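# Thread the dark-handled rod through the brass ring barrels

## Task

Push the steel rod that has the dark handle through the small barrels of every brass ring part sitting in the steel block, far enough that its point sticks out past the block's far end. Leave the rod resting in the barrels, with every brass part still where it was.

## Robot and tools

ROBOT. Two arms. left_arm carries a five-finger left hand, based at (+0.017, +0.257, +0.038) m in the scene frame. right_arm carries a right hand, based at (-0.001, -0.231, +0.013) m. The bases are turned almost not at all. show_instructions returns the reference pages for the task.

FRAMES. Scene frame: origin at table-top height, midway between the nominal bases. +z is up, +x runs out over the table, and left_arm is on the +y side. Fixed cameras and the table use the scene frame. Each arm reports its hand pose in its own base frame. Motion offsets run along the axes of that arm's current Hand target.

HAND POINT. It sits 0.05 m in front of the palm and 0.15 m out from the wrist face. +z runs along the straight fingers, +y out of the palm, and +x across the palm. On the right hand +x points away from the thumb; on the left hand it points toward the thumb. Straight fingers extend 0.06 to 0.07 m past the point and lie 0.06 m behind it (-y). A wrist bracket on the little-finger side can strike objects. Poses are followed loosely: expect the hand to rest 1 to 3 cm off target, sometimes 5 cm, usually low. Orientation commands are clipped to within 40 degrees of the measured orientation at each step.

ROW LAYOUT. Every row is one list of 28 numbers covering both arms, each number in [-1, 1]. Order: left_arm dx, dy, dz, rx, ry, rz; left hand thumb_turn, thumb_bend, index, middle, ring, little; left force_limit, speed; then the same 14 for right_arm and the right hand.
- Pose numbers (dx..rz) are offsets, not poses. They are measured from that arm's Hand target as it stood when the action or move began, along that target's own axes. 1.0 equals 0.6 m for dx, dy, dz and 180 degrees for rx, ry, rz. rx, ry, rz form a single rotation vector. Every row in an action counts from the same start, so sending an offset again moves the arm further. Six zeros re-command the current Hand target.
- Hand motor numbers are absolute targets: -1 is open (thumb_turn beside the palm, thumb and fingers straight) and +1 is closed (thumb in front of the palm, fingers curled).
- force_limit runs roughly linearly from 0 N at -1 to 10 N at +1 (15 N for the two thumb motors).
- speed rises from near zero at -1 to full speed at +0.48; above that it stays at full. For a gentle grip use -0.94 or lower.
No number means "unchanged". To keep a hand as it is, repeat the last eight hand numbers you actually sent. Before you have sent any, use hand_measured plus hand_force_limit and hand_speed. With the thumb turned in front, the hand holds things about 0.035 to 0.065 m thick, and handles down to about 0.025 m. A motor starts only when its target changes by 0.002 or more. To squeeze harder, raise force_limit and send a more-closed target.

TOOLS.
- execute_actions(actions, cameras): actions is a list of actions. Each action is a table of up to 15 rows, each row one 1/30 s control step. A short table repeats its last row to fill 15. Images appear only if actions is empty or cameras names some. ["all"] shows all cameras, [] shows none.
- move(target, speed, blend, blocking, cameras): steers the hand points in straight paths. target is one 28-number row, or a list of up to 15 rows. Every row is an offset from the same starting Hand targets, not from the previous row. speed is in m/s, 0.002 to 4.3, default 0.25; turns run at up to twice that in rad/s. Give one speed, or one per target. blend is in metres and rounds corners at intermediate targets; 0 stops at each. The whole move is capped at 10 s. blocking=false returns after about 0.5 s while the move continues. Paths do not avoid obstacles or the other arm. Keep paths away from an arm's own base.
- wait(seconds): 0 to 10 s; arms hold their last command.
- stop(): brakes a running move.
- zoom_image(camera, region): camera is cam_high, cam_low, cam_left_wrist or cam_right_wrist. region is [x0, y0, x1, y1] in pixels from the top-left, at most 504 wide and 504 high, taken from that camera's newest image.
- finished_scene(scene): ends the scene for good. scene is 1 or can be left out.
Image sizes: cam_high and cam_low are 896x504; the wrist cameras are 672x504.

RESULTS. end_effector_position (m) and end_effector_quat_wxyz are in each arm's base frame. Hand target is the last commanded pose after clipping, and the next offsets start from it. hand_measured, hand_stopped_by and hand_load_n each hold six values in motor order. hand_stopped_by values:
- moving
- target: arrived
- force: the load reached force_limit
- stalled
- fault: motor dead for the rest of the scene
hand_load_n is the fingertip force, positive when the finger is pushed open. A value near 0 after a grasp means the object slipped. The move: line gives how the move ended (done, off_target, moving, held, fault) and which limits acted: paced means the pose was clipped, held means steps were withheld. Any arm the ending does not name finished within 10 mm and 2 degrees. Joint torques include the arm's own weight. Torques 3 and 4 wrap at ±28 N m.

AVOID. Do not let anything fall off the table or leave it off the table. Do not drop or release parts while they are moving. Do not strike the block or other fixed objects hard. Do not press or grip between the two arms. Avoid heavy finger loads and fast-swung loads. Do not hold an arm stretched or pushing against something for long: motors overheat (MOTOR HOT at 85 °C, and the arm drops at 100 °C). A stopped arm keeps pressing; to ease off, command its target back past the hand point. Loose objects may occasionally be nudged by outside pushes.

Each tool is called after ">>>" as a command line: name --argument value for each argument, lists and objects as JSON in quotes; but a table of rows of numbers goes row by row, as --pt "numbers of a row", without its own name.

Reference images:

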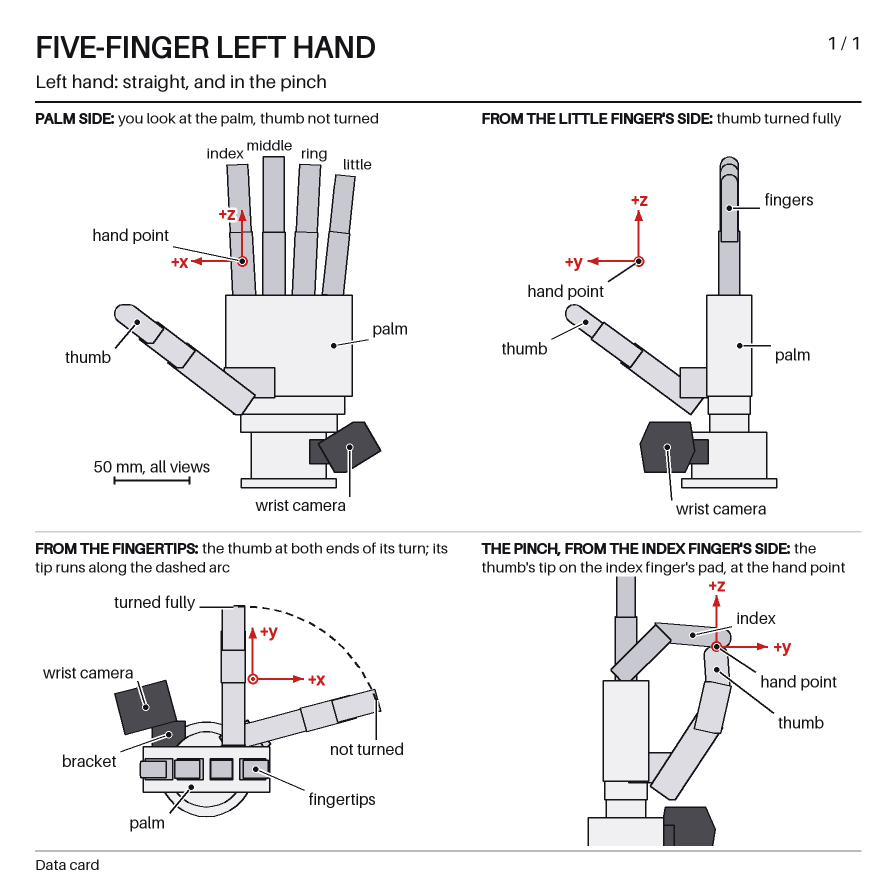

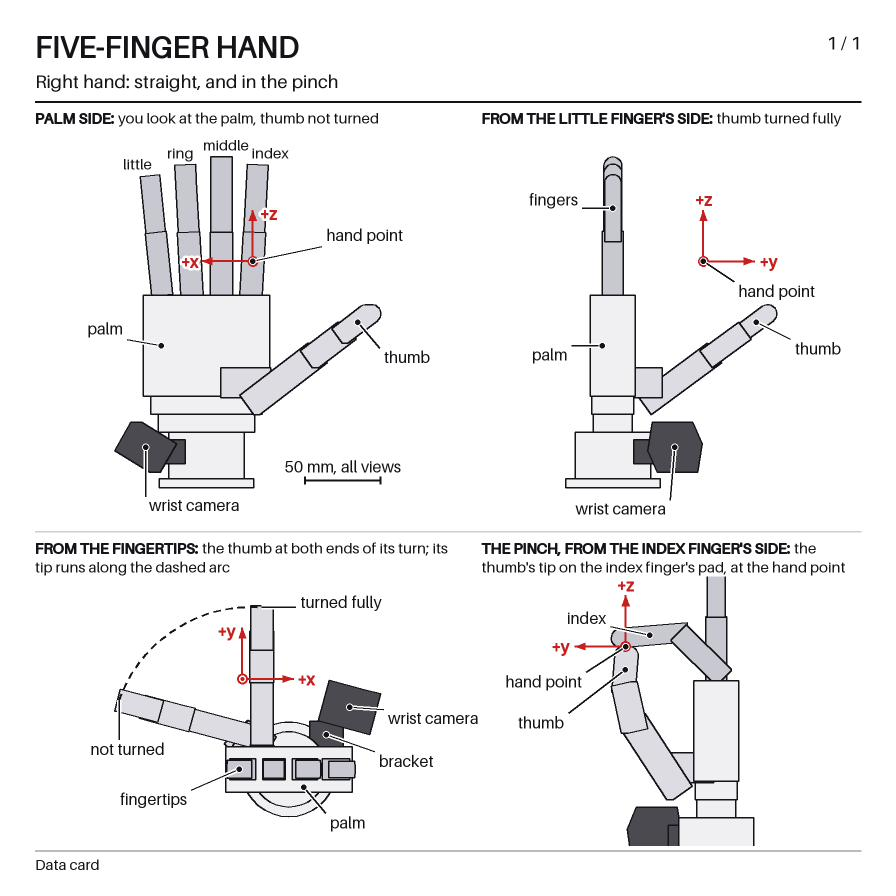

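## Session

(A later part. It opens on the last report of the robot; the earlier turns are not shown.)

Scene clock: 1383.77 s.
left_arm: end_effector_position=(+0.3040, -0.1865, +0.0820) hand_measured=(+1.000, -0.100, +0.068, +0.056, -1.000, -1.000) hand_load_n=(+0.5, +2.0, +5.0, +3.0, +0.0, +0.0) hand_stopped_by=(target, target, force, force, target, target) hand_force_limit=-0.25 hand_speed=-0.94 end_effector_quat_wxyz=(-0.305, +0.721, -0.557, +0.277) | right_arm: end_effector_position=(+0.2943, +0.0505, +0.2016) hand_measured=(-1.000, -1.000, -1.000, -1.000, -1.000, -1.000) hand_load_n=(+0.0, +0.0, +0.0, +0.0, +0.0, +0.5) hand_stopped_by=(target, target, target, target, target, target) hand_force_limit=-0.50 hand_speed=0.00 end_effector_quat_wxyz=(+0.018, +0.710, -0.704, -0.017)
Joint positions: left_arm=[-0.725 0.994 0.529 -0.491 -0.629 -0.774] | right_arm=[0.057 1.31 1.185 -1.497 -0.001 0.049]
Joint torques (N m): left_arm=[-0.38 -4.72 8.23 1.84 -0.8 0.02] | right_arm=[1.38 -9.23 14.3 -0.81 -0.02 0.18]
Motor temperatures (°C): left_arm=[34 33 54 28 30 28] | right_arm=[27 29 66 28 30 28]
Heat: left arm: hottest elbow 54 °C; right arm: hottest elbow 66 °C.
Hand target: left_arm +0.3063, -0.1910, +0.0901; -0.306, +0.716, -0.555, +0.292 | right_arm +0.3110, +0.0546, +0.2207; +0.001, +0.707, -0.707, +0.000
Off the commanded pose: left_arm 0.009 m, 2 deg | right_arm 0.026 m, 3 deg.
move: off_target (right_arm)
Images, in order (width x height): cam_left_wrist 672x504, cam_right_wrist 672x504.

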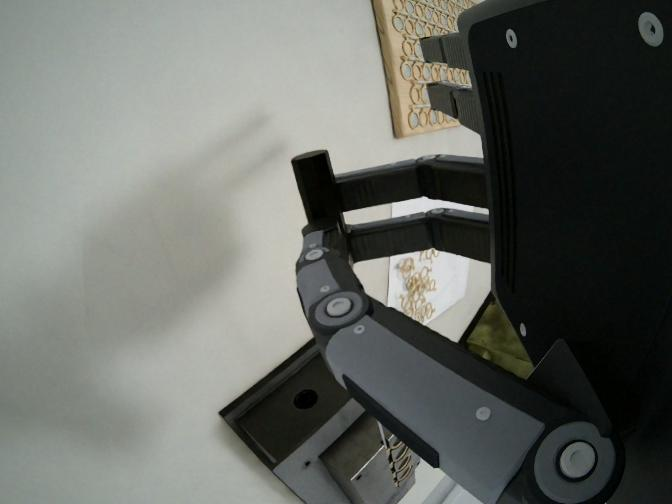

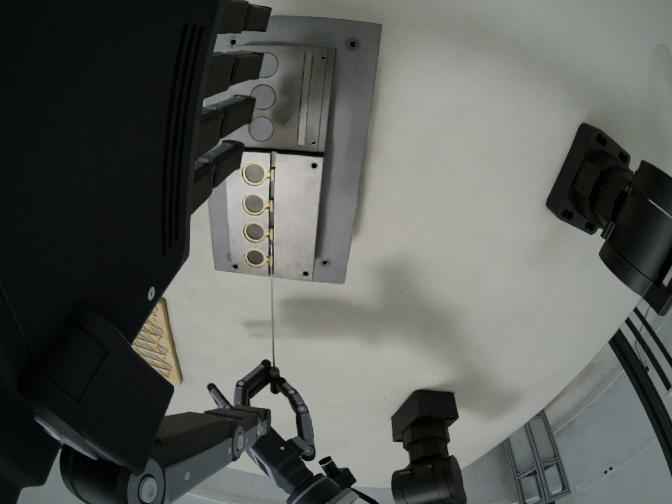

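>>> move --target '[0.0332,-0.0372,0.0007,-0.0005,0.0063,-0.0084,1,-0.1,0.39,0.5,-1.0,-1.0,-0.25,-0.94,0,0,0,0,0,0,-1,-1,-1,-1,-1,-1,-0.5,0.0]' --speed 0.04 --cameras '["cam_right_wrist","cam_left_wrist"]'

>>> zoom_image --camera "cam_right_wrist" --region '[255, 215, 290, 275]'

>>> zoom_image --camera "cam_left_wrist" --region '[360, 410, 420, 490]'

Scene clock: 1390.87 s.
left_arm: end_effector_position=(+0.3057, -0.1922, +0.0856) hand_measured=(+1.000, -0.100, +0.068, +0.056, -1.000, -1.000) hand_load_n=(+0.5, +2.5, +4.5, +3.0, +0.0, +0.0) hand_stopped_by=(target, target, force, force, target, target) hand_force_limit=-0.25 hand_speed=-0.94 end_effector_quat_wxyz=(-0.297, +0.721, -0.559, +0.282) | right_arm: end_effector_position=(+0.2943, +0.0505, +0.2016) hand_measured=(-1.000, -1.000, -1.000, -1.000, -1.000, -1.000) hand_load_n=(+0.0, +0.0, +0.0, +0.0, +0.0, +0.0) hand_stopped_by=(target, target, target, target, target, target) hand_force_limit=-0.50 hand_speed=0.00 end_effector_quat_wxyz=(+0.018, +0.710, -0.704, -0.017)
Joint positions: left_arm=[-0.725 0.997 0.541 -0.491 -0.613 -0.774] | right_arm=[0.057 1.31 1.185 -1.497 -0.001 0.049]
Joint torques (N m): left_arm=[0.21 -3.14 12.38 1.62 -0.46 0.03] | right_arm=[1.32 -9.23 14.3 -0.81 -0.02 0.19]
Motor temperatures (°C): left_arm=[34 33 54 28 30 28] | right_arm=[27 29 66 28 30 28]
Heat: left arm: hottest elbow 54 °C; right arm: hottest elbow 66 °C.
Hand target: left_arm +0.3247, -0.2060, +0.1084; -0.296, +0.721, -0.549, +0.302 | right_arm +0.3110, +0.0546, +0.2207; +0.001, +0.707, -0.707, +0.000
Off the commanded pose: left_arm 0.033 m, 3 deg | right_arm 0.026 m, 3 deg.
move: off_target (left_arm, right_arm)
Images, in order (width x height): cam_left_wrist 672x504, cam_right_wrist 672x504.

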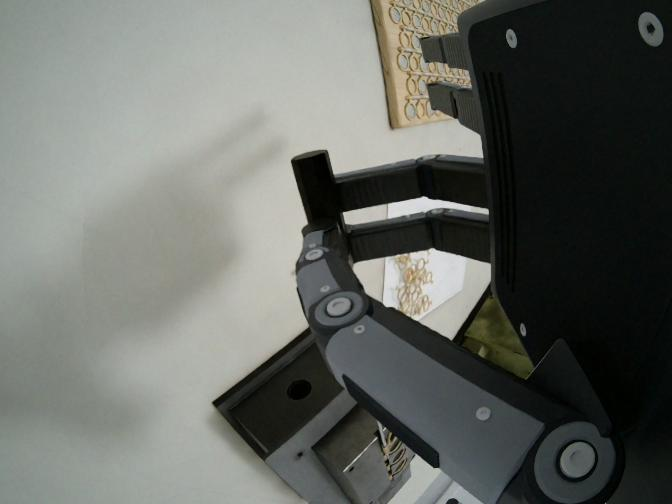

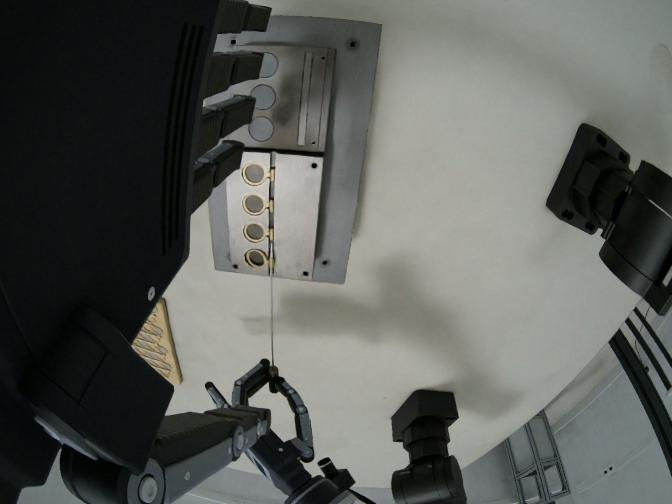

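Scaled by 8.400 from the camera's 672x504 image, which has a finer 960x720 frame.

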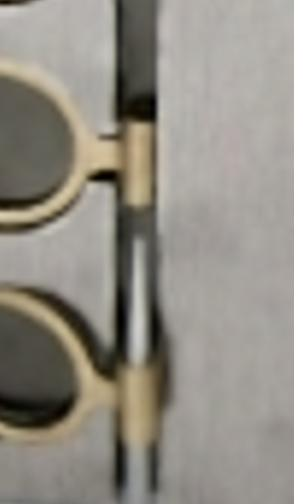

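Scaled by 6.300 from the camera's 672x504 image, which has a finer 960x720 frame.

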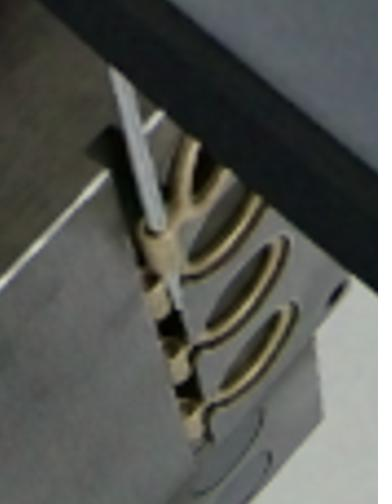

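>>> move --target '[-0.0022,0.0035,0.0033,0.0004,-0.0046,0.0055,1,-0.1,0.39,0.5,-1.0,-1.0,-0.25,-0.94,0,0,0,0,0,0,-1,-1,-1,-1,-1,-1,-0.5,0.0]' --speed 0.04 --cameras '["cam_right_wrist","cam_left_wrist"]'

>>> zoom_image --camera "cam_right_wrist" --region '[255, 215, 290, 275]'

>>> zoom_image --camera "cam_left_wrist" --region '[360, 410, 420, 490]'

Scene clock: 1406.13 s.
left_arm: end_effector_position=(+0.3066, -0.1915, +0.0827) hand_measured=(+1.000, -0.100, +0.068, +0.056, -1.000, -1.000) hand_load_n=(+0.5, +2.5, +4.5, +3.0, +0.0, +0.0) hand_stopped_by=(target, target, force, force, target, target) hand_force_limit=-0.25 hand_speed=-0.94 end_effector_quat_wxyz=(-0.301, +0.720, -0.561, +0.276) | right_arm: end_effector_position=(+0.2943, +0.0505, +0.2016) hand_measured=(-1.000, -1.000, -1.000, -1.000, -1.000, -1.000) hand_load_n=(+0.0, +0.0, +0.0, +0.0, +0.0, +0.0) hand_stopped_by=(target, target, target, target, target, target) hand_force_limit=-0.50 hand_speed=0.00 end_effector_quat_wxyz=(+0.018, +0.710, -0.704, -0.017)
Joint positions: left_arm=[-0.725 1.01 0.544 -0.491 -0.619 -0.771] | right_arm=[0.057 1.31 1.185 -1.497 -0.001 0.049]
Joint torques (N m): left_arm=[-0.26 -2.9 12.48 1.48 -0.83 0.07] | right_arm=[1.32 -9.23 14.3 -0.8 -0.02 0.18]
Motor temperatures (°C): left_arm=[34 33 57 28 30 28] | right_arm=[27 29 66 28 30 28]
Heat: left arm: hottest elbow 57 °C; right arm: hottest elbow 66 °C.
Hand target: left_arm +0.3246, -0.2050, +0.1054; -0.303, +0.718, -0.553, +0.295 | right_arm +0.3110, +0.0546, +0.2207; +0.001, +0.707, -0.707, +0.000
Off the commanded pose: left_arm 0.032 m, 2 deg | right_arm 0.026 m, 3 deg.
move: off_target (left_arm, right_arm)
Images, in order (width x height): cam_left_wrist 672x504, cam_right_wrist 672x504.

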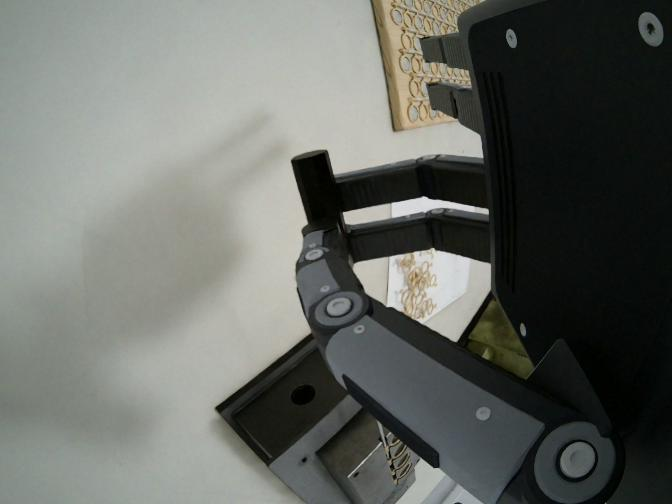

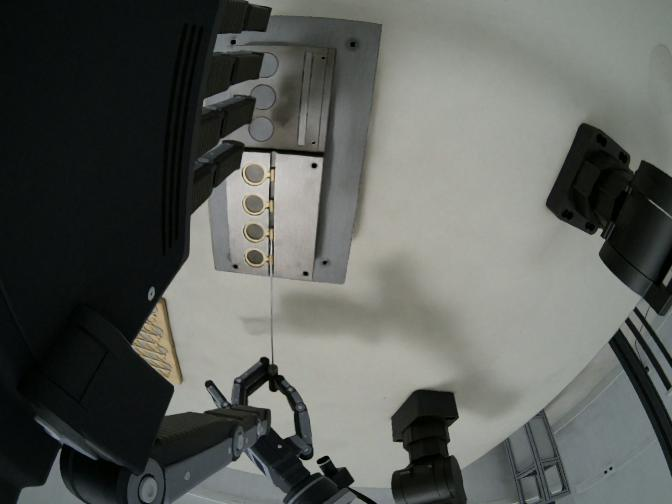

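Scaled by 8.400 from the camera's 672x504 image, which has a finer 960x720 frame.

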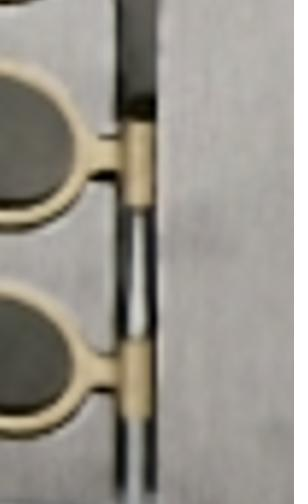

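Scaled by 6.300 from the camera's 672x504 image, which has a finer 960x720 frame.

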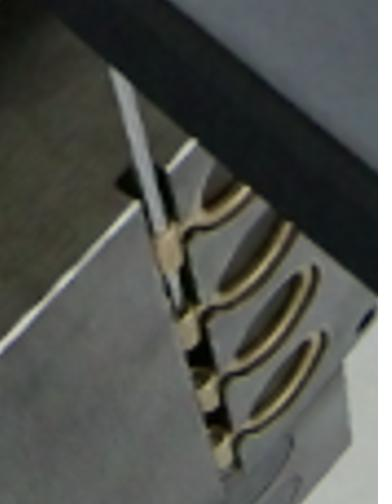

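>>> move --target '[0.0094,0.0030,-0.0023,0,0,0,1,-0.1,0.39,0.5,-1.0,-1.0,-0.25,-0.94,0,0,0,0,0,0,-1,-1,-1,-1,-1,-1,-0.5,0.0]' --speed 0.04 --cameras '["cam_right_wrist","cam_left_wrist"]'

>>> zoom_image --camera "cam_right_wrist" --region '[255, 215, 290, 275]'

>>> zoom_image --camera "cam_left_wrist" --region '[360, 410, 420, 490]'

Scene clock: 1414.83 s.
left_arm: end_effector_position=(+0.3089, -0.1923, +0.0828) hand_measured=(+1.000, -0.100, +0.068, +0.056, -1.000, -1.000) hand_load_n=(-0.5, +2.5, +3.0, +4.5, +0.0, +0.0) hand_stopped_by=(target, target, force, force, target, target) hand_force_limit=-0.25 hand_speed=-0.94 end_effector_quat_wxyz=(-0.305, +0.719, -0.561, +0.274) | right_arm: end_effector_position=(+0.2943, +0.0505, +0.2016) hand_measured=(-1.000, -1.000, -1.000, -1.000, -1.000, -1.000) hand_load_n=(+0.0, +0.0, +0.0, -0.5, +0.0, +0.0) hand_stopped_by=(target, target, target, target, target, target) hand_force_limit=-0.50 hand_speed=0.00 end_effector_quat_wxyz=(+0.018, +0.710, -0.704, -0.017)
Joint positions: left_arm=[-0.727 1.022 0.551 -0.491 -0.628 -0.77] | right_arm=[0.057 1.31 1.185 -1.497 -0.001 0.049]
Joint torques (N m): left_arm=[-1.14 -2.84 12.57 1.16 -0.9 -0.16] | right_arm=[1.32 -9.23 14.3 -0.8 -0.02 0.19]
Motor temperatures (°C): left_arm=[34 33 56 28 30 28] | right_arm=[27 29 67 28 30 28]
Heat: left arm: hottest elbow 56 °C; right arm: hottest elbow 67 °C.
Hand target: left_arm +0.3236, -0.2109, +0.1053; -0.303, +0.718, -0.553, +0.295 | right_arm +0.3110, +0.0546, +0.2207; +0.001, +0.707, -0.707, +0.000
Off the commanded pose: left_arm 0.033 m, 3 deg | right_arm 0.026 m, 3 deg.
move: off_target (left_arm, right_arm)
Images, in order (width x height): cam_left_wrist 672x504, cam_right_wrist 672x504.

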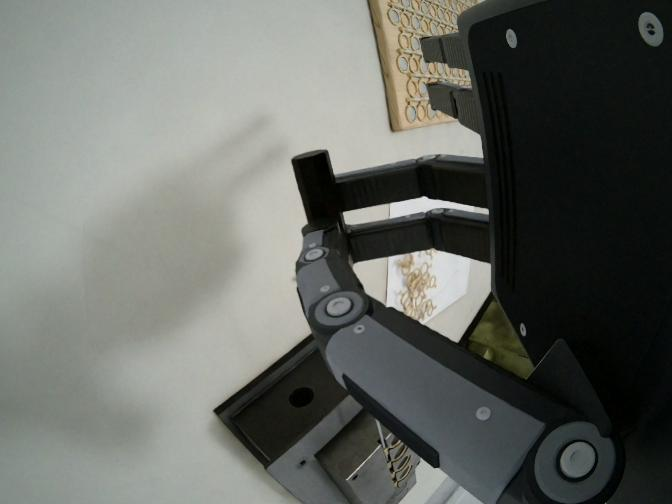

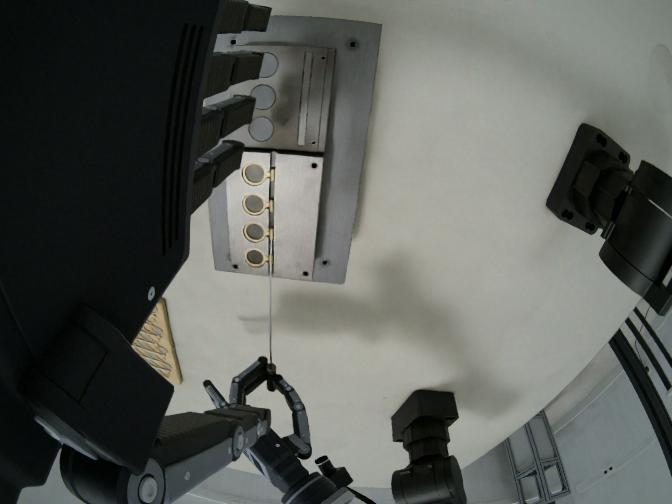

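Scaled by 8.400 from the camera's 672x504 image, which has a finer 960x720 frame.

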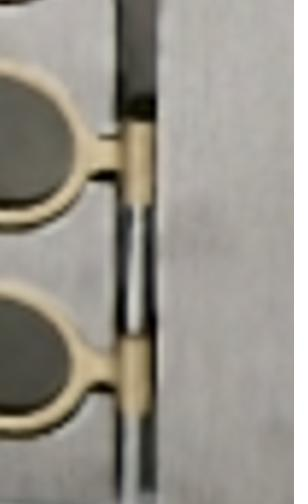

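Scaled by 6.300 from the camera's 672x504 image, which has a finer 960x720 frame.

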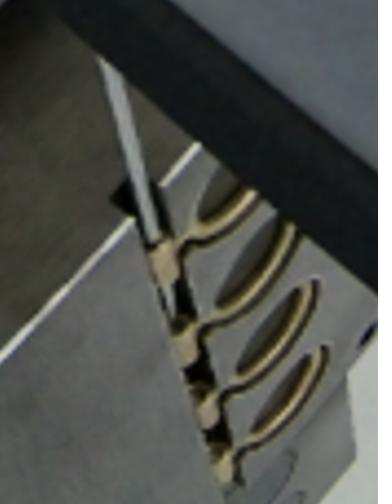

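>>> move --target '[0.0061,0.0031,-0.0027,0,0,0,1,-0.1,0.39,0.5,-1.0,-1.0,-0.25,-0.94,0,0,0,0,0,0,-1,-1,-1,-1,-1,-1,-0.5,0.0]' --speed 0.04 --cameras '["cam_right_wrist","cam_left_wrist"]'

>>> zoom_image --camera "cam_right_wrist" --region '[255, 215, 290, 275]'

>>> zoom_image --camera "cam_left_wrist" --region '[360, 410, 420, 490]'

Scene clock: 1419.67 s.
left_arm: end_effector_position=(+0.3083, -0.1963, +0.0832) hand_measured=(+1.000, -0.100, +0.068, +0.056, -1.000, -1.000) hand_load_n=(+0.0, +2.5, +4.0, +3.5, +0.0, +0.0) hand_stopped_by=(target, target, force, force, target, target) hand_force_limit=-0.25 hand_speed=-0.94 end_effector_quat_wxyz=(-0.305, +0.719, -0.560, +0.275) | right_arm: end_effector_position=(+0.2943, +0.0505, +0.2016) hand_measured=(-1.000, -1.000, -1.000, -1.000, -1.000, -1.000) hand_load_n=(+0.0, +0.0, +0.0, +0.0, +0.0, +0.0) hand_stopped_by=(target, target, target, target, target, target) hand_force_limit=-0.50 hand_speed=0.00 end_effector_quat_wxyz=(+0.018, +0.710, -0.704, -0.017)
Joint positions: left_arm=[-0.741 1.029 0.557 -0.496 -0.637 -0.784] | right_arm=[0.057 1.31 1.185 -1.497 -0.001 0.049]
Joint torques (N m): left_arm=[-0.85 -3.02 12.44 1.09 -0.87 -0.17] | right_arm=[1.32 -9.23 14.3 -0.8 -0.02 0.19]
Motor temperatures (°C): left_arm=[34 33 57 28 30 28] | right_arm=[27 29 67 28 30 28]
Heat: left arm: hottest elbow 57 °C; right arm: hottest elbow 67 °C.
Hand target: left_arm +0.3220, -0.2149, +0.1052; -0.303, +0.718, -0.553, +0.295 | right_arm +0.3110, +0.0546, +0.2207; +0.001, +0.707, -0.707, +0.000
Off the commanded pose: left_arm 0.032 m, 2 deg | right_arm 0.026 m, 3 deg.
move: off_target (left_arm, right_arm)
Images, in order (width x height): cam_left_wrist 672x504, cam_right_wrist 672x504.

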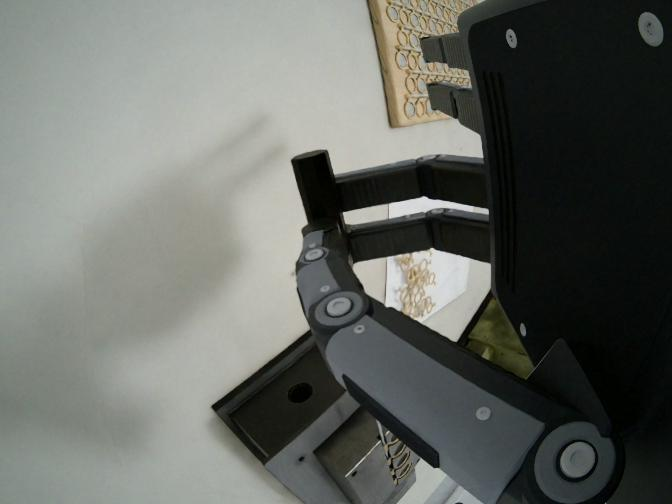

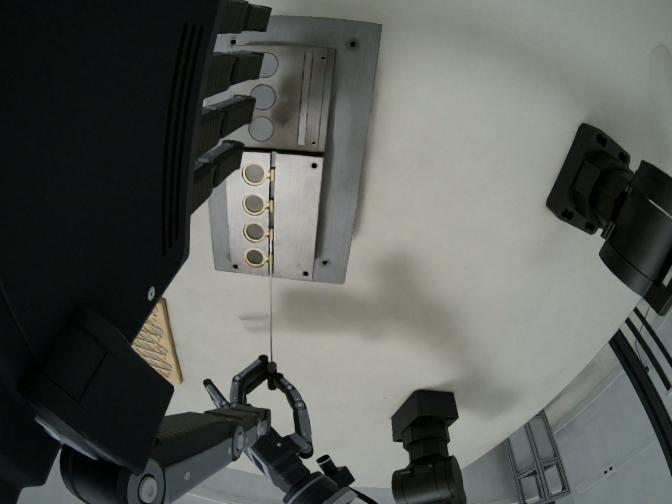

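Scaled by 8.400 from the camera's 672x504 image, which has a finer 960x720 frame.

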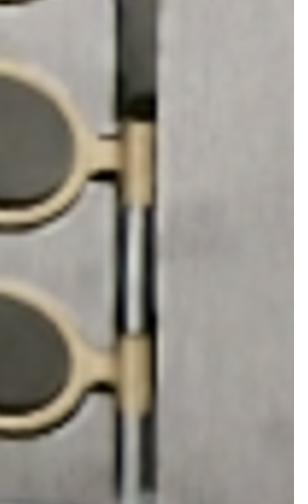

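Scaled by 6.300 from the camera's 672x504 image, which has a finer 960x720 frame.

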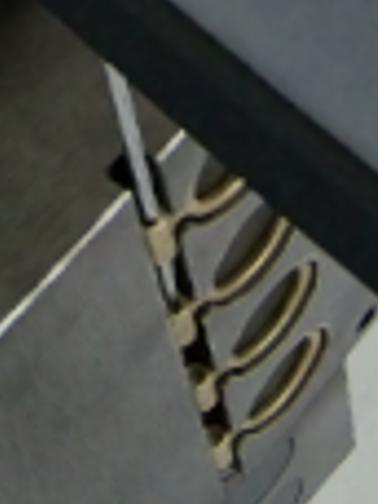

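>>> move --target '[0.0115,0.0023,-0.0008,-0.0001,0.0007,-0.0008,1,-0.1,0.39,0.5,-1.0,-1.0,-0.25,-0.94,0,0,0,0,0,0,-1,-1,-1,-1,-1,-1,-0.5,0.0]' --speed 0.04 --cameras '["cam_right_wrist","cam_left_wrist"]'

>>> zoom_image --camera "cam_right_wrist" --region '[255, 205, 290, 275]'

>>> zoom_image --camera "cam_left_wrist" --region '[360, 410, 420, 490]'

Scene clock: 1425.47 s.
left_arm: end_effector_position=(+0.3089, -0.2031, +0.0834) hand_measured=(+1.000, -0.100, +0.068, +0.056, -1.000, -1.000) hand_load_n=(+0.5, +2.5, +4.0, +3.5, +0.0, -0.5) hand_stopped_by=(target, target, force, force, target, target) hand_force_limit=-0.25 hand_speed=-0.94 end_effector_quat_wxyz=(-0.304, +0.720, -0.560, +0.276) | right_arm: end_effector_position=(+0.2943, +0.0505, +0.2016) hand_measured=(-1.000, -1.000, -1.000, -1.000, -1.000, -1.000) hand_load_n=(+0.0, +0.0, +0.0, +0.0, +0.0, +0.0) hand_stopped_by=(target, target, target, target, target, target) hand_force_limit=-0.50 hand_speed=0.00 end_effector_quat_wxyz=(+0.018, +0.710, -0.704, -0.017)
Joint positions: left_arm=[-0.757 1.046 0.568 -0.498 -0.645 -0.802] | right_arm=[0.057 1.31 1.185 -1.497 -0.001 0.049]
Joint torques (N m): left_arm=[-1.08 -3.08 12.34 0.95 -0.85 -0.1] | right_arm=[1.38 -9.17 14.3 -0.79 -0.02 0.19]
Motor temperatures (°C): left_arm=[34 33 58 28 30 28] | right_arm=[27 29 67 28 30 28]
Heat: left arm: hottest elbow 58 °C; right arm: hottest elbow 67 °C.
Hand target: left_arm +0.3223, -0.2221, +0.1052; -0.302, +0.718, -0.553, +0.296 | right_arm +0.3110, +0.0546, +0.2207; +0.001, +0.707, -0.707, +0.000
Off the commanded pose: left_arm 0.032 m, 2 deg | right_arm 0.026 m, 3 deg.
move: off_target (left_arm, right_arm)
Images, in order (width x height): cam_left_wrist 672x504, cam_right_wrist 672x504.

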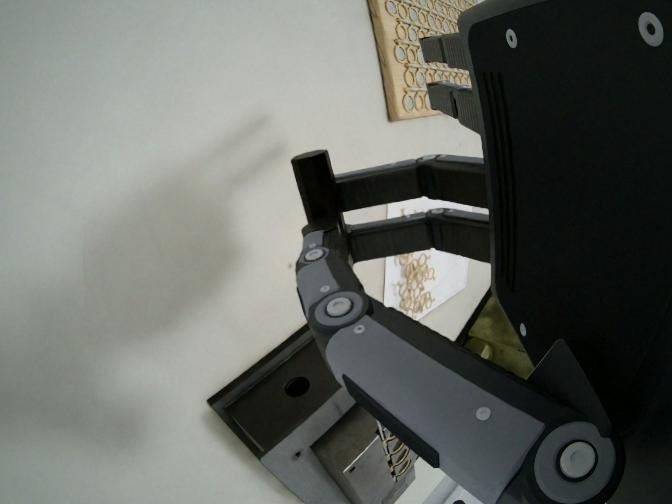

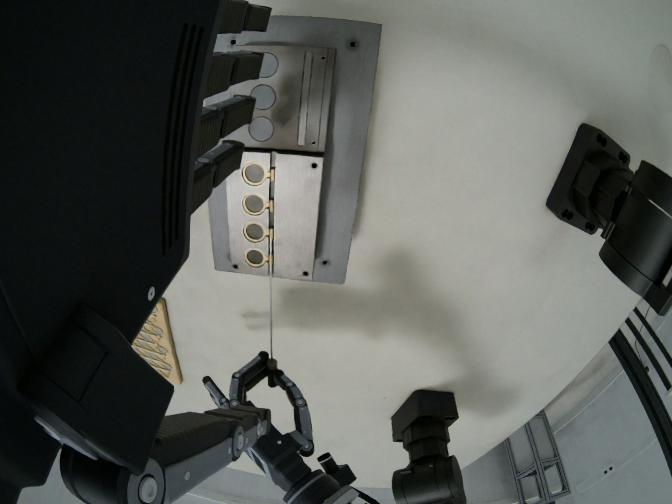

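Scaled by 7.200 from the camera's 672x504 image, which has a finer 960x720 frame.

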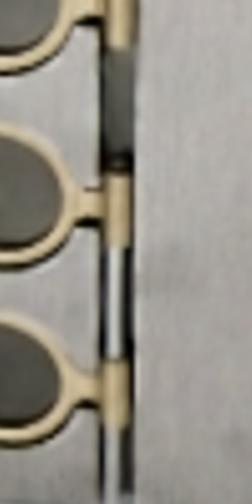

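Scaled by 6.300 from the camera's 672x504 image, which has a finer 960x720 frame.

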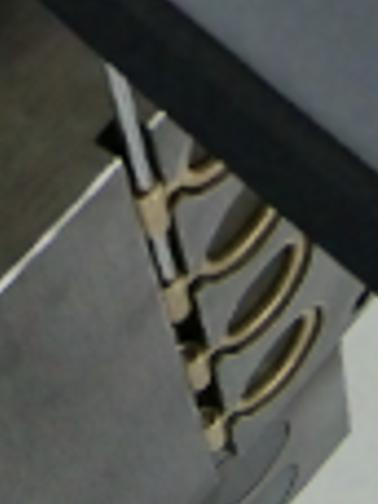

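>>> move --target '[0.0132,0.0020,0,0,0,0,1,-0.1,0.39,0.5,-1.0,-1.0,-0.25,-0.94,0,0,0,0,0,0,-1,-1,-1,-1,-1,-1,-0.5,0.0]' --speed 0.04 --cameras '["cam_right_wrist","cam_left_wrist"]'

>>> zoom_image --camera "cam_right_wrist" --region '[255, 185, 290, 255]'

>>> zoom_image --camera "cam_left_wrist" --region '[360, 410, 420, 490]'

Scene clock: 1430.97 s.
left_arm: end_effector_position=(+0.3102, -0.2108, +0.0835) hand_measured=(+1.000, -0.100, +0.068, +0.056, -1.000, -1.000) hand_load_n=(+0.5, +2.5, +4.0, +3.5, +0.0, +0.0) hand_stopped_by=(target, target, force, force, target, target) hand_force_limit=-0.25 hand_speed=-0.94 end_effector_quat_wxyz=(-0.305, +0.719, -0.560, +0.276) | right_arm: end_effector_position=(+0.2943, +0.0505, +0.2016) hand_measured=(-1.000, -1.000, -1.000, -1.000, -1.000, -1.000) hand_load_n=(+0.0, +0.0, +0.0, +0.0, +0.0, +0.0) hand_stopped_by=(target, target, target, target, target, target) hand_force_limit=-0.50 hand_speed=0.00 end_effector_quat_wxyz=(+0.018, +0.710, -0.704, -0.017)
Joint positions: left_arm=[-0.774 1.068 0.583 -0.501 -0.655 -0.819] | right_arm=[0.057 1.31 1.185 -1.497 -0.001 0.049]
Joint torques (N m): left_arm=[-1.2 -3.78 12.37 0.99 -0.89 -0.15] | right_arm=[1.32 -9.23 14.3 -0.8 -0.02 0.19]
Motor temperatures (°C): left_arm=[34 33 59 28 30 28] | right_arm=[27 29 67 28 30 28]
Heat: left arm: hottest elbow 59 °C; right arm: hottest elbow 67 °C.
Hand target: left_arm +0.3233, -0.2300, +0.1050; -0.302, +0.718, -0.553, +0.296 | right_arm +0.3110, +0.0546, +0.2207; +0.001, +0.707, -0.707, +0.000
Off the commanded pose: left_arm 0.032 m, 2 deg | right_arm 0.026 m, 3 deg.
move: off_target (left_arm, right_arm)
Images, in order (width x height): cam_left_wrist 672x504, cam_right_wrist 672x504.

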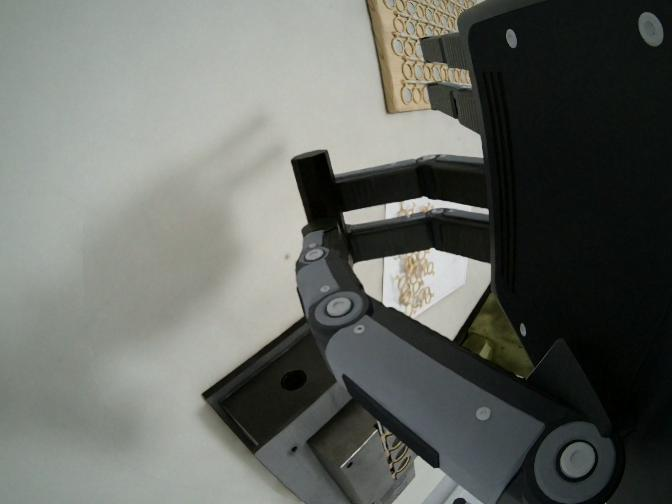

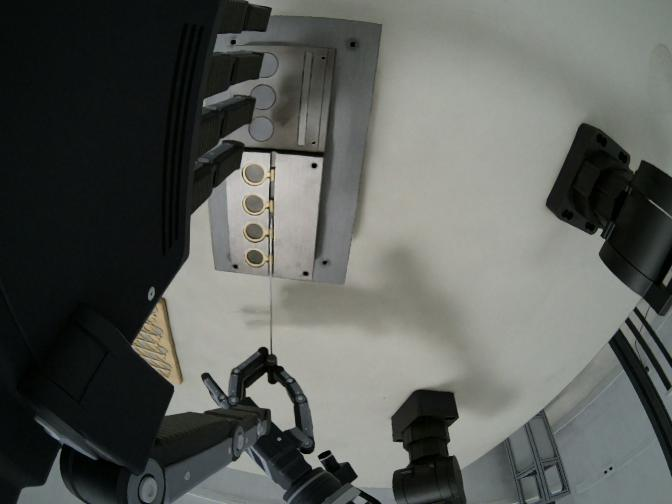

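Scaled by 7.200 from the camera's 672x504 image, which has a finer 960x720 frame.

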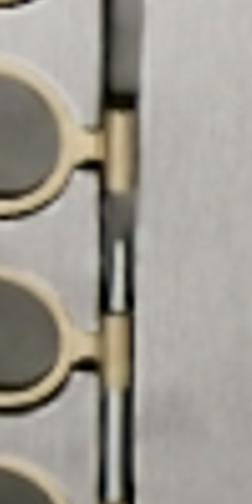

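Scaled by 6.300 from the camera's 672x504 image, which has a finer 960x720 frame.

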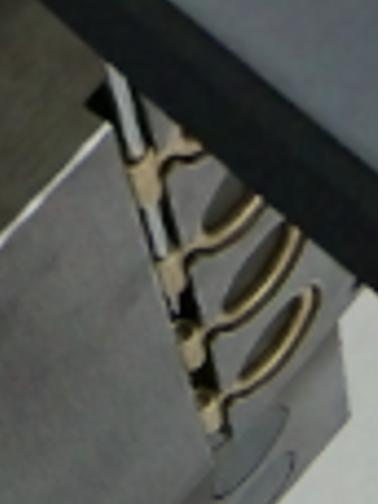

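>>> move --target '[0.0132,0.0020,0,0,0,0,1,-0.1,0.39,0.5,-1.0,-1.0,-0.25,-0.94,0,0,0,0,0,0,-1,-1,-1,-1,-1,-1,-0.5,0.0]' --speed 0.04 --cameras '["cam_right_wrist","cam_left_wrist"]'

>>> zoom_image --camera "cam_right_wrist" --region '[255, 185, 290, 255]'

>>> zoom_image --camera "cam_left_wrist" --region '[360, 410, 420, 490]'

Scene clock: 1436.37 s.
left_arm: end_effector_position=(+0.3114, -0.2183, +0.0836) hand_measured=(+1.000, -0.100, +0.068, +0.056, -1.000, -1.000) hand_load_n=(+0.0, +2.5, +4.0, +3.5, +0.0, +0.0) hand_stopped_by=(target, target, force, force, target, target) hand_force_limit=-0.25 hand_speed=-0.94 end_effector_quat_wxyz=(-0.305, +0.719, -0.560, +0.276) | right_arm: end_effector_position=(+0.2943, +0.0505, +0.2016) hand_measured=(-1.000, -1.000, -1.000, -1.000, -1.000, -1.000) hand_load_n=(+0.0, +0.0, +0.0, +0.0, +0.0, +0.0) hand_stopped_by=(target, target, target, target, target, target) hand_force_limit=-0.50 hand_speed=0.00 end_effector_quat_wxyz=(+0.018, +0.710, -0.704, -0.017)
Joint positions: left_arm=[-0.791 1.09 0.599 -0.505 -0.664 -0.837] | right_arm=[0.057 1.31 1.185 -1.497 -0.001 0.049]
Joint torques (N m): left_arm=[-1.26 -3.66 12.37 1.02 -0.9 -0.17] | right_arm=[1.38 -9.23 14.28 -0.81 -0.02 0.18]
Motor temperatures (°C): left_arm=[34 33 58 28 30 28] | right_arm=[27 29 67 28 30 28]
Heat: left arm: hottest elbow 58 °C; right arm: hottest elbow 67 °C.
Hand target: left_arm +0.3243, -0.2380, +0.1048; -0.302, +0.718, -0.552, +0.296 | right_arm +0.3110, +0.0546, +0.2207; +0.001, +0.707, -0.707, +0.000
Off the commanded pose: left_arm 0.032 m, 2 deg | right_arm 0.026 m, 3 deg.
move: off_target (left_arm, right_arm)
Images, in order (width x height): cam_left_wrist 672x504, cam_right_wrist 672x504.

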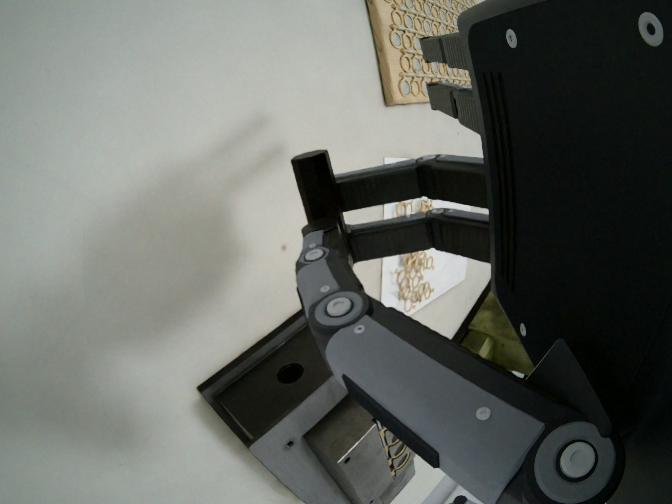

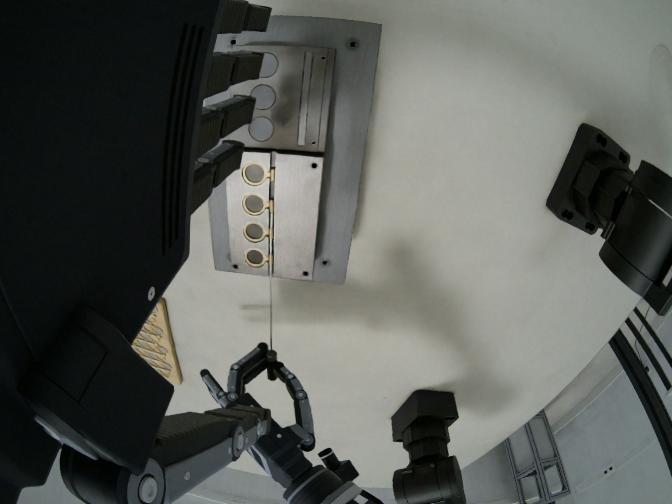

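Scaled by 7.200 from the camera's 672x504 image, which has a finer 960x720 frame.

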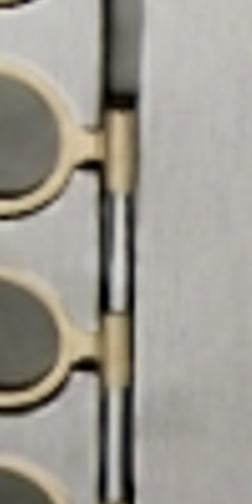

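Scaled by 6.300 from the camera's 672x504 image, which has a finer 960x720 frame.

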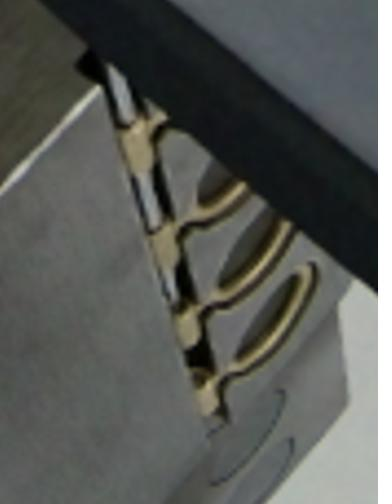

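>>> zoom_image --camera "cam_left_wrist" --region '[370, 425, 405, 475]'

Scaled by 10.080 from the camera's 672x504 image, which has a finer 960x720 frame.

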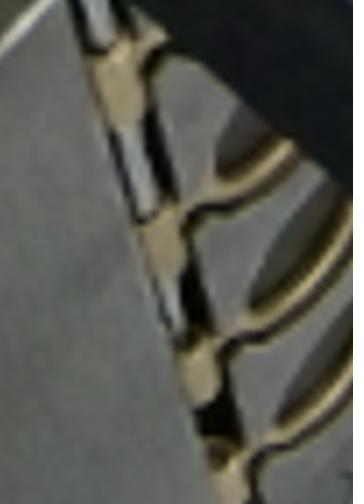

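>>> move --target '[0.0132,0.0018,-0.0001,0,0,0,1,-0.1,0.39,0.5,-1.0,-1.0,-0.25,-0.94,0,0,0,0,0,0,-1,-1,-1,-1,-1,-1,-0.5,0.0]' --speed 0.04 --cameras '["cam_right_wrist","cam_left_wrist"]'

>>> zoom_image --camera "cam_right_wrist" --region '[255, 165, 290, 235]'

>>> zoom_image --camera "cam_left_wrist" --region '[370, 425, 405, 475]'

Scene clock: 1443.83 s.
left_arm: end_effector_position=(+0.3126, -0.2259, +0.0837) hand_measured=(+1.000, -0.100, +0.068, +0.056, -1.000, -1.000) hand_load_n=(+0.0, +2.5, +4.0, +3.0, +0.0, +0.0) hand_stopped_by=(target, target, force, force, target, target) hand_force_limit=-0.25 hand_speed=-0.94 end_effector_quat_wxyz=(-0.305, +0.719, -0.560, +0.276) | right_arm: end_effector_position=(+0.2943, +0.0505, +0.2016) hand_measured=(-1.000, -1.000, -1.000, -1.000, -1.000, -1.000) hand_load_n=(+0.0, +0.0, +0.0, +0.0, +0.0, +0.0) hand_stopped_by=(target, target, target, target, target, target) hand_force_limit=-0.50 hand_speed=0.00 end_effector_quat_wxyz=(+0.018, +0.710, -0.704, -0.017)
Joint positions: left_arm=[-0.806 1.112 0.615 -0.51 -0.673 -0.853] | right_arm=[0.057 1.31 1.185 -1.497 -0.001 0.049]
Joint torques (N m): left_arm=[-1.26 -3.96 12.22 1.07 -0.92 -0.14] | right_arm=[1.38 -9.23 14.28 -0.79 -0.02 0.19]
Motor temperatures (°C): left_arm=[34 33 57 28 30 28] | right_arm=[27 29 67 28 30 28]
Heat: left arm: hottest elbow 57 °C; right arm: hottest elbow 67 °C.
Hand target: left_arm +0.3252, -0.2458, +0.1047; -0.302, +0.718, -0.552, +0.296 | right_arm +0.3110, +0.0546, +0.2207; +0.001, +0.707, -0.707, +0.000
Off the commanded pose: left_arm 0.032 m, 2 deg | right_arm 0.026 m, 3 deg.
move: off_target (left_arm, right_arm)
Images, in order (width x height): cam_left_wrist 672x504, cam_right_wrist 672x504.

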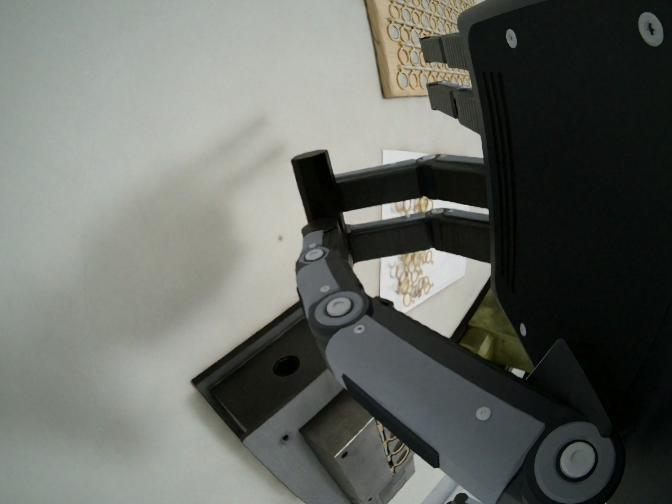

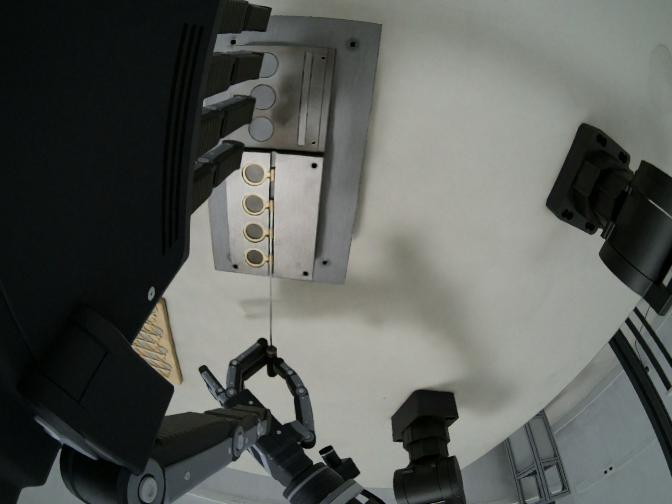

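Scaled by 7.200 from the camera's 672x504 image, which has a finer 960x720 frame.

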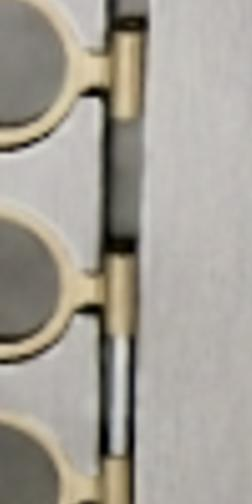

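Scaled by 10.080 from the camera's 672x504 image, which has a finer 960x720 frame.

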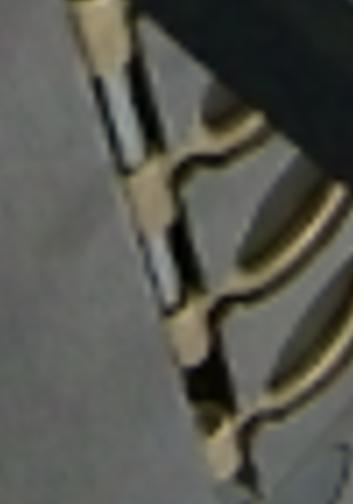

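>>> move --target '[0.0165,0.0023,-0.0001,0,0,0,1,-0.1,0.39,0.5,-1.0,-1.0,-0.25,-0.94,0,0,0,0,0,0,-1,-1,-1,-1,-1,-1,-0.5,0.0]' --speed 0.04 --cameras '["cam_right_wrist","cam_left_wrist"]'

>>> zoom_image --camera "cam_right_wrist" --region '[255, 165, 290, 235]'

>>> zoom_image --camera "cam_left_wrist" --region '[370, 425, 405, 475]'

Scene clock: 1449.13 s.
left_arm: end_effector_position=(+0.3140, -0.2355, +0.0838) hand_measured=(+1.000, -0.100, +0.068, +0.056, -1.000, -1.000) hand_load_n=(+0.0, +2.5, +4.0, +3.5, +0.0, +0.0) hand_stopped_by=(target, target, force, force, target, target) hand_force_limit=-0.25 hand_speed=-0.94 end_effector_quat_wxyz=(-0.305, +0.719, -0.560, +0.276) | right_arm: end_effector_position=(+0.2943, +0.0505, +0.2016) hand_measured=(-1.000, -1.000, -1.000, -1.000, -1.000, -1.000) hand_load_n=(+0.0, +0.0, +0.0, +0.0, +0.0, +0.0) hand_stopped_by=(target, target, target, target, target, target) hand_force_limit=-0.50 hand_speed=0.00 end_effector_quat_wxyz=(+0.018, +0.710, -0.704, -0.017)
Joint positions: left_arm=[-0.825 1.139 0.636 -0.517 -0.683 -0.872] | right_arm=[0.057 1.31 1.185 -1.497 -0.001 0.049]
Joint torques (N m): left_arm=[-0.79 -4.54 12.26 0.96 -0.92 -0.12] | right_arm=[1.38 -9.17 14.3 -0.81 -0.02 0.18]
Motor temperatures (°C): left_arm=[34 33 56 28 30 28] | right_arm=[27 29 67 28 30 28]
Heat: left arm: hottest elbow 56 °C; right arm: hottest elbow 67 °C.
Hand target: left_arm +0.3264, -0.2558, +0.1045; -0.302, +0.718, -0.553, +0.296 | right_arm +0.3110, +0.0546, +0.2207; +0.001, +0.707, -0.707, +0.000
Off the commanded pose: left_arm 0.032 m, 2 deg | right_arm 0.026 m, 3 deg.
move: off_target (left_arm, right_arm)
Images, in order (width x height): cam_left_wrist 672x504, cam_right_wrist 672x504.

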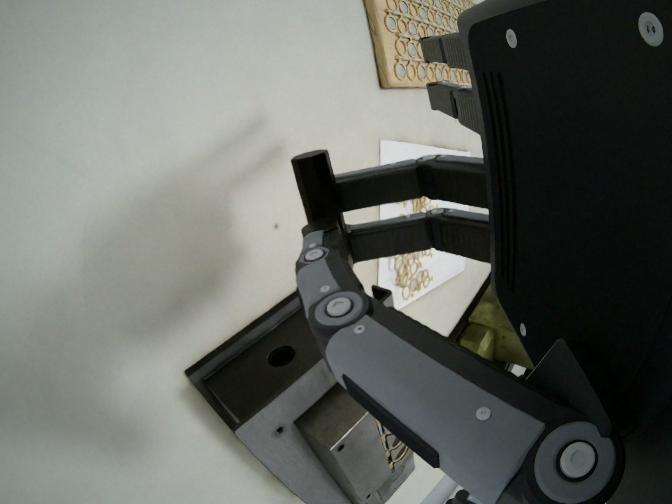

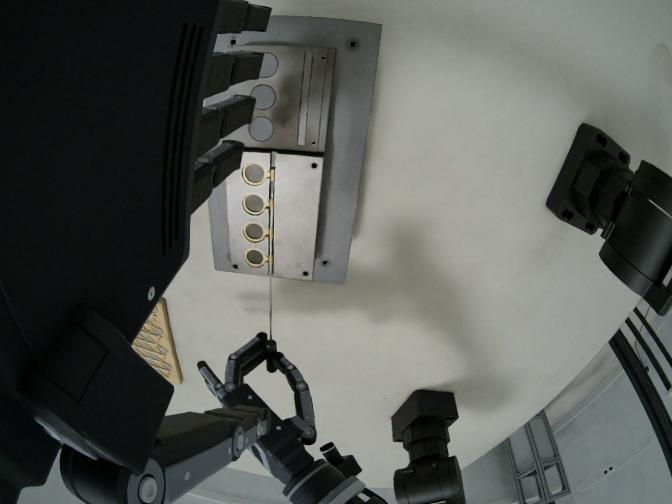

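Scaled by 7.200 from the camera's 672x504 image, which has a finer 960x720 frame.

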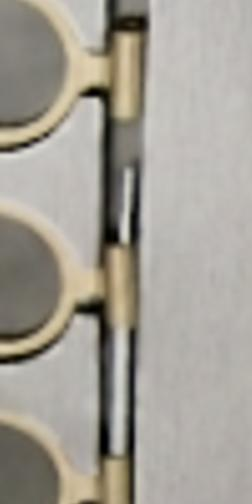

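Scaled by 10.080 from the camera's 672x504 image, which has a finer 960x720 frame.

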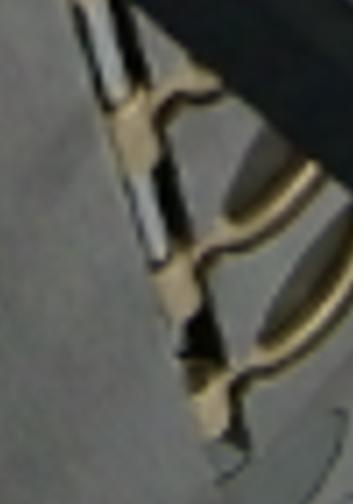

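>>> zoom_image --camera "cam_right_wrist" --region '[260, 170, 285, 205]'

>>> zoom_image --camera "cam_right_wrist" --region '[230, 150, 310, 360]'

Scaled by 14.400 from the camera's 672x504 image, which has a finer 960x720 frame.

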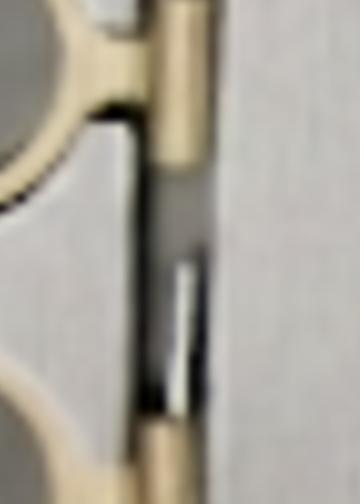

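Scaled by 2.400 from the camera's 672x504 image, which has a finer 960x720 frame.

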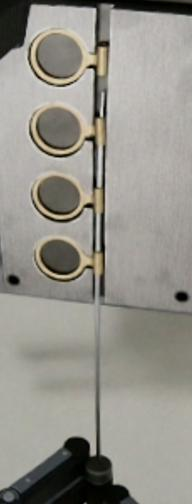

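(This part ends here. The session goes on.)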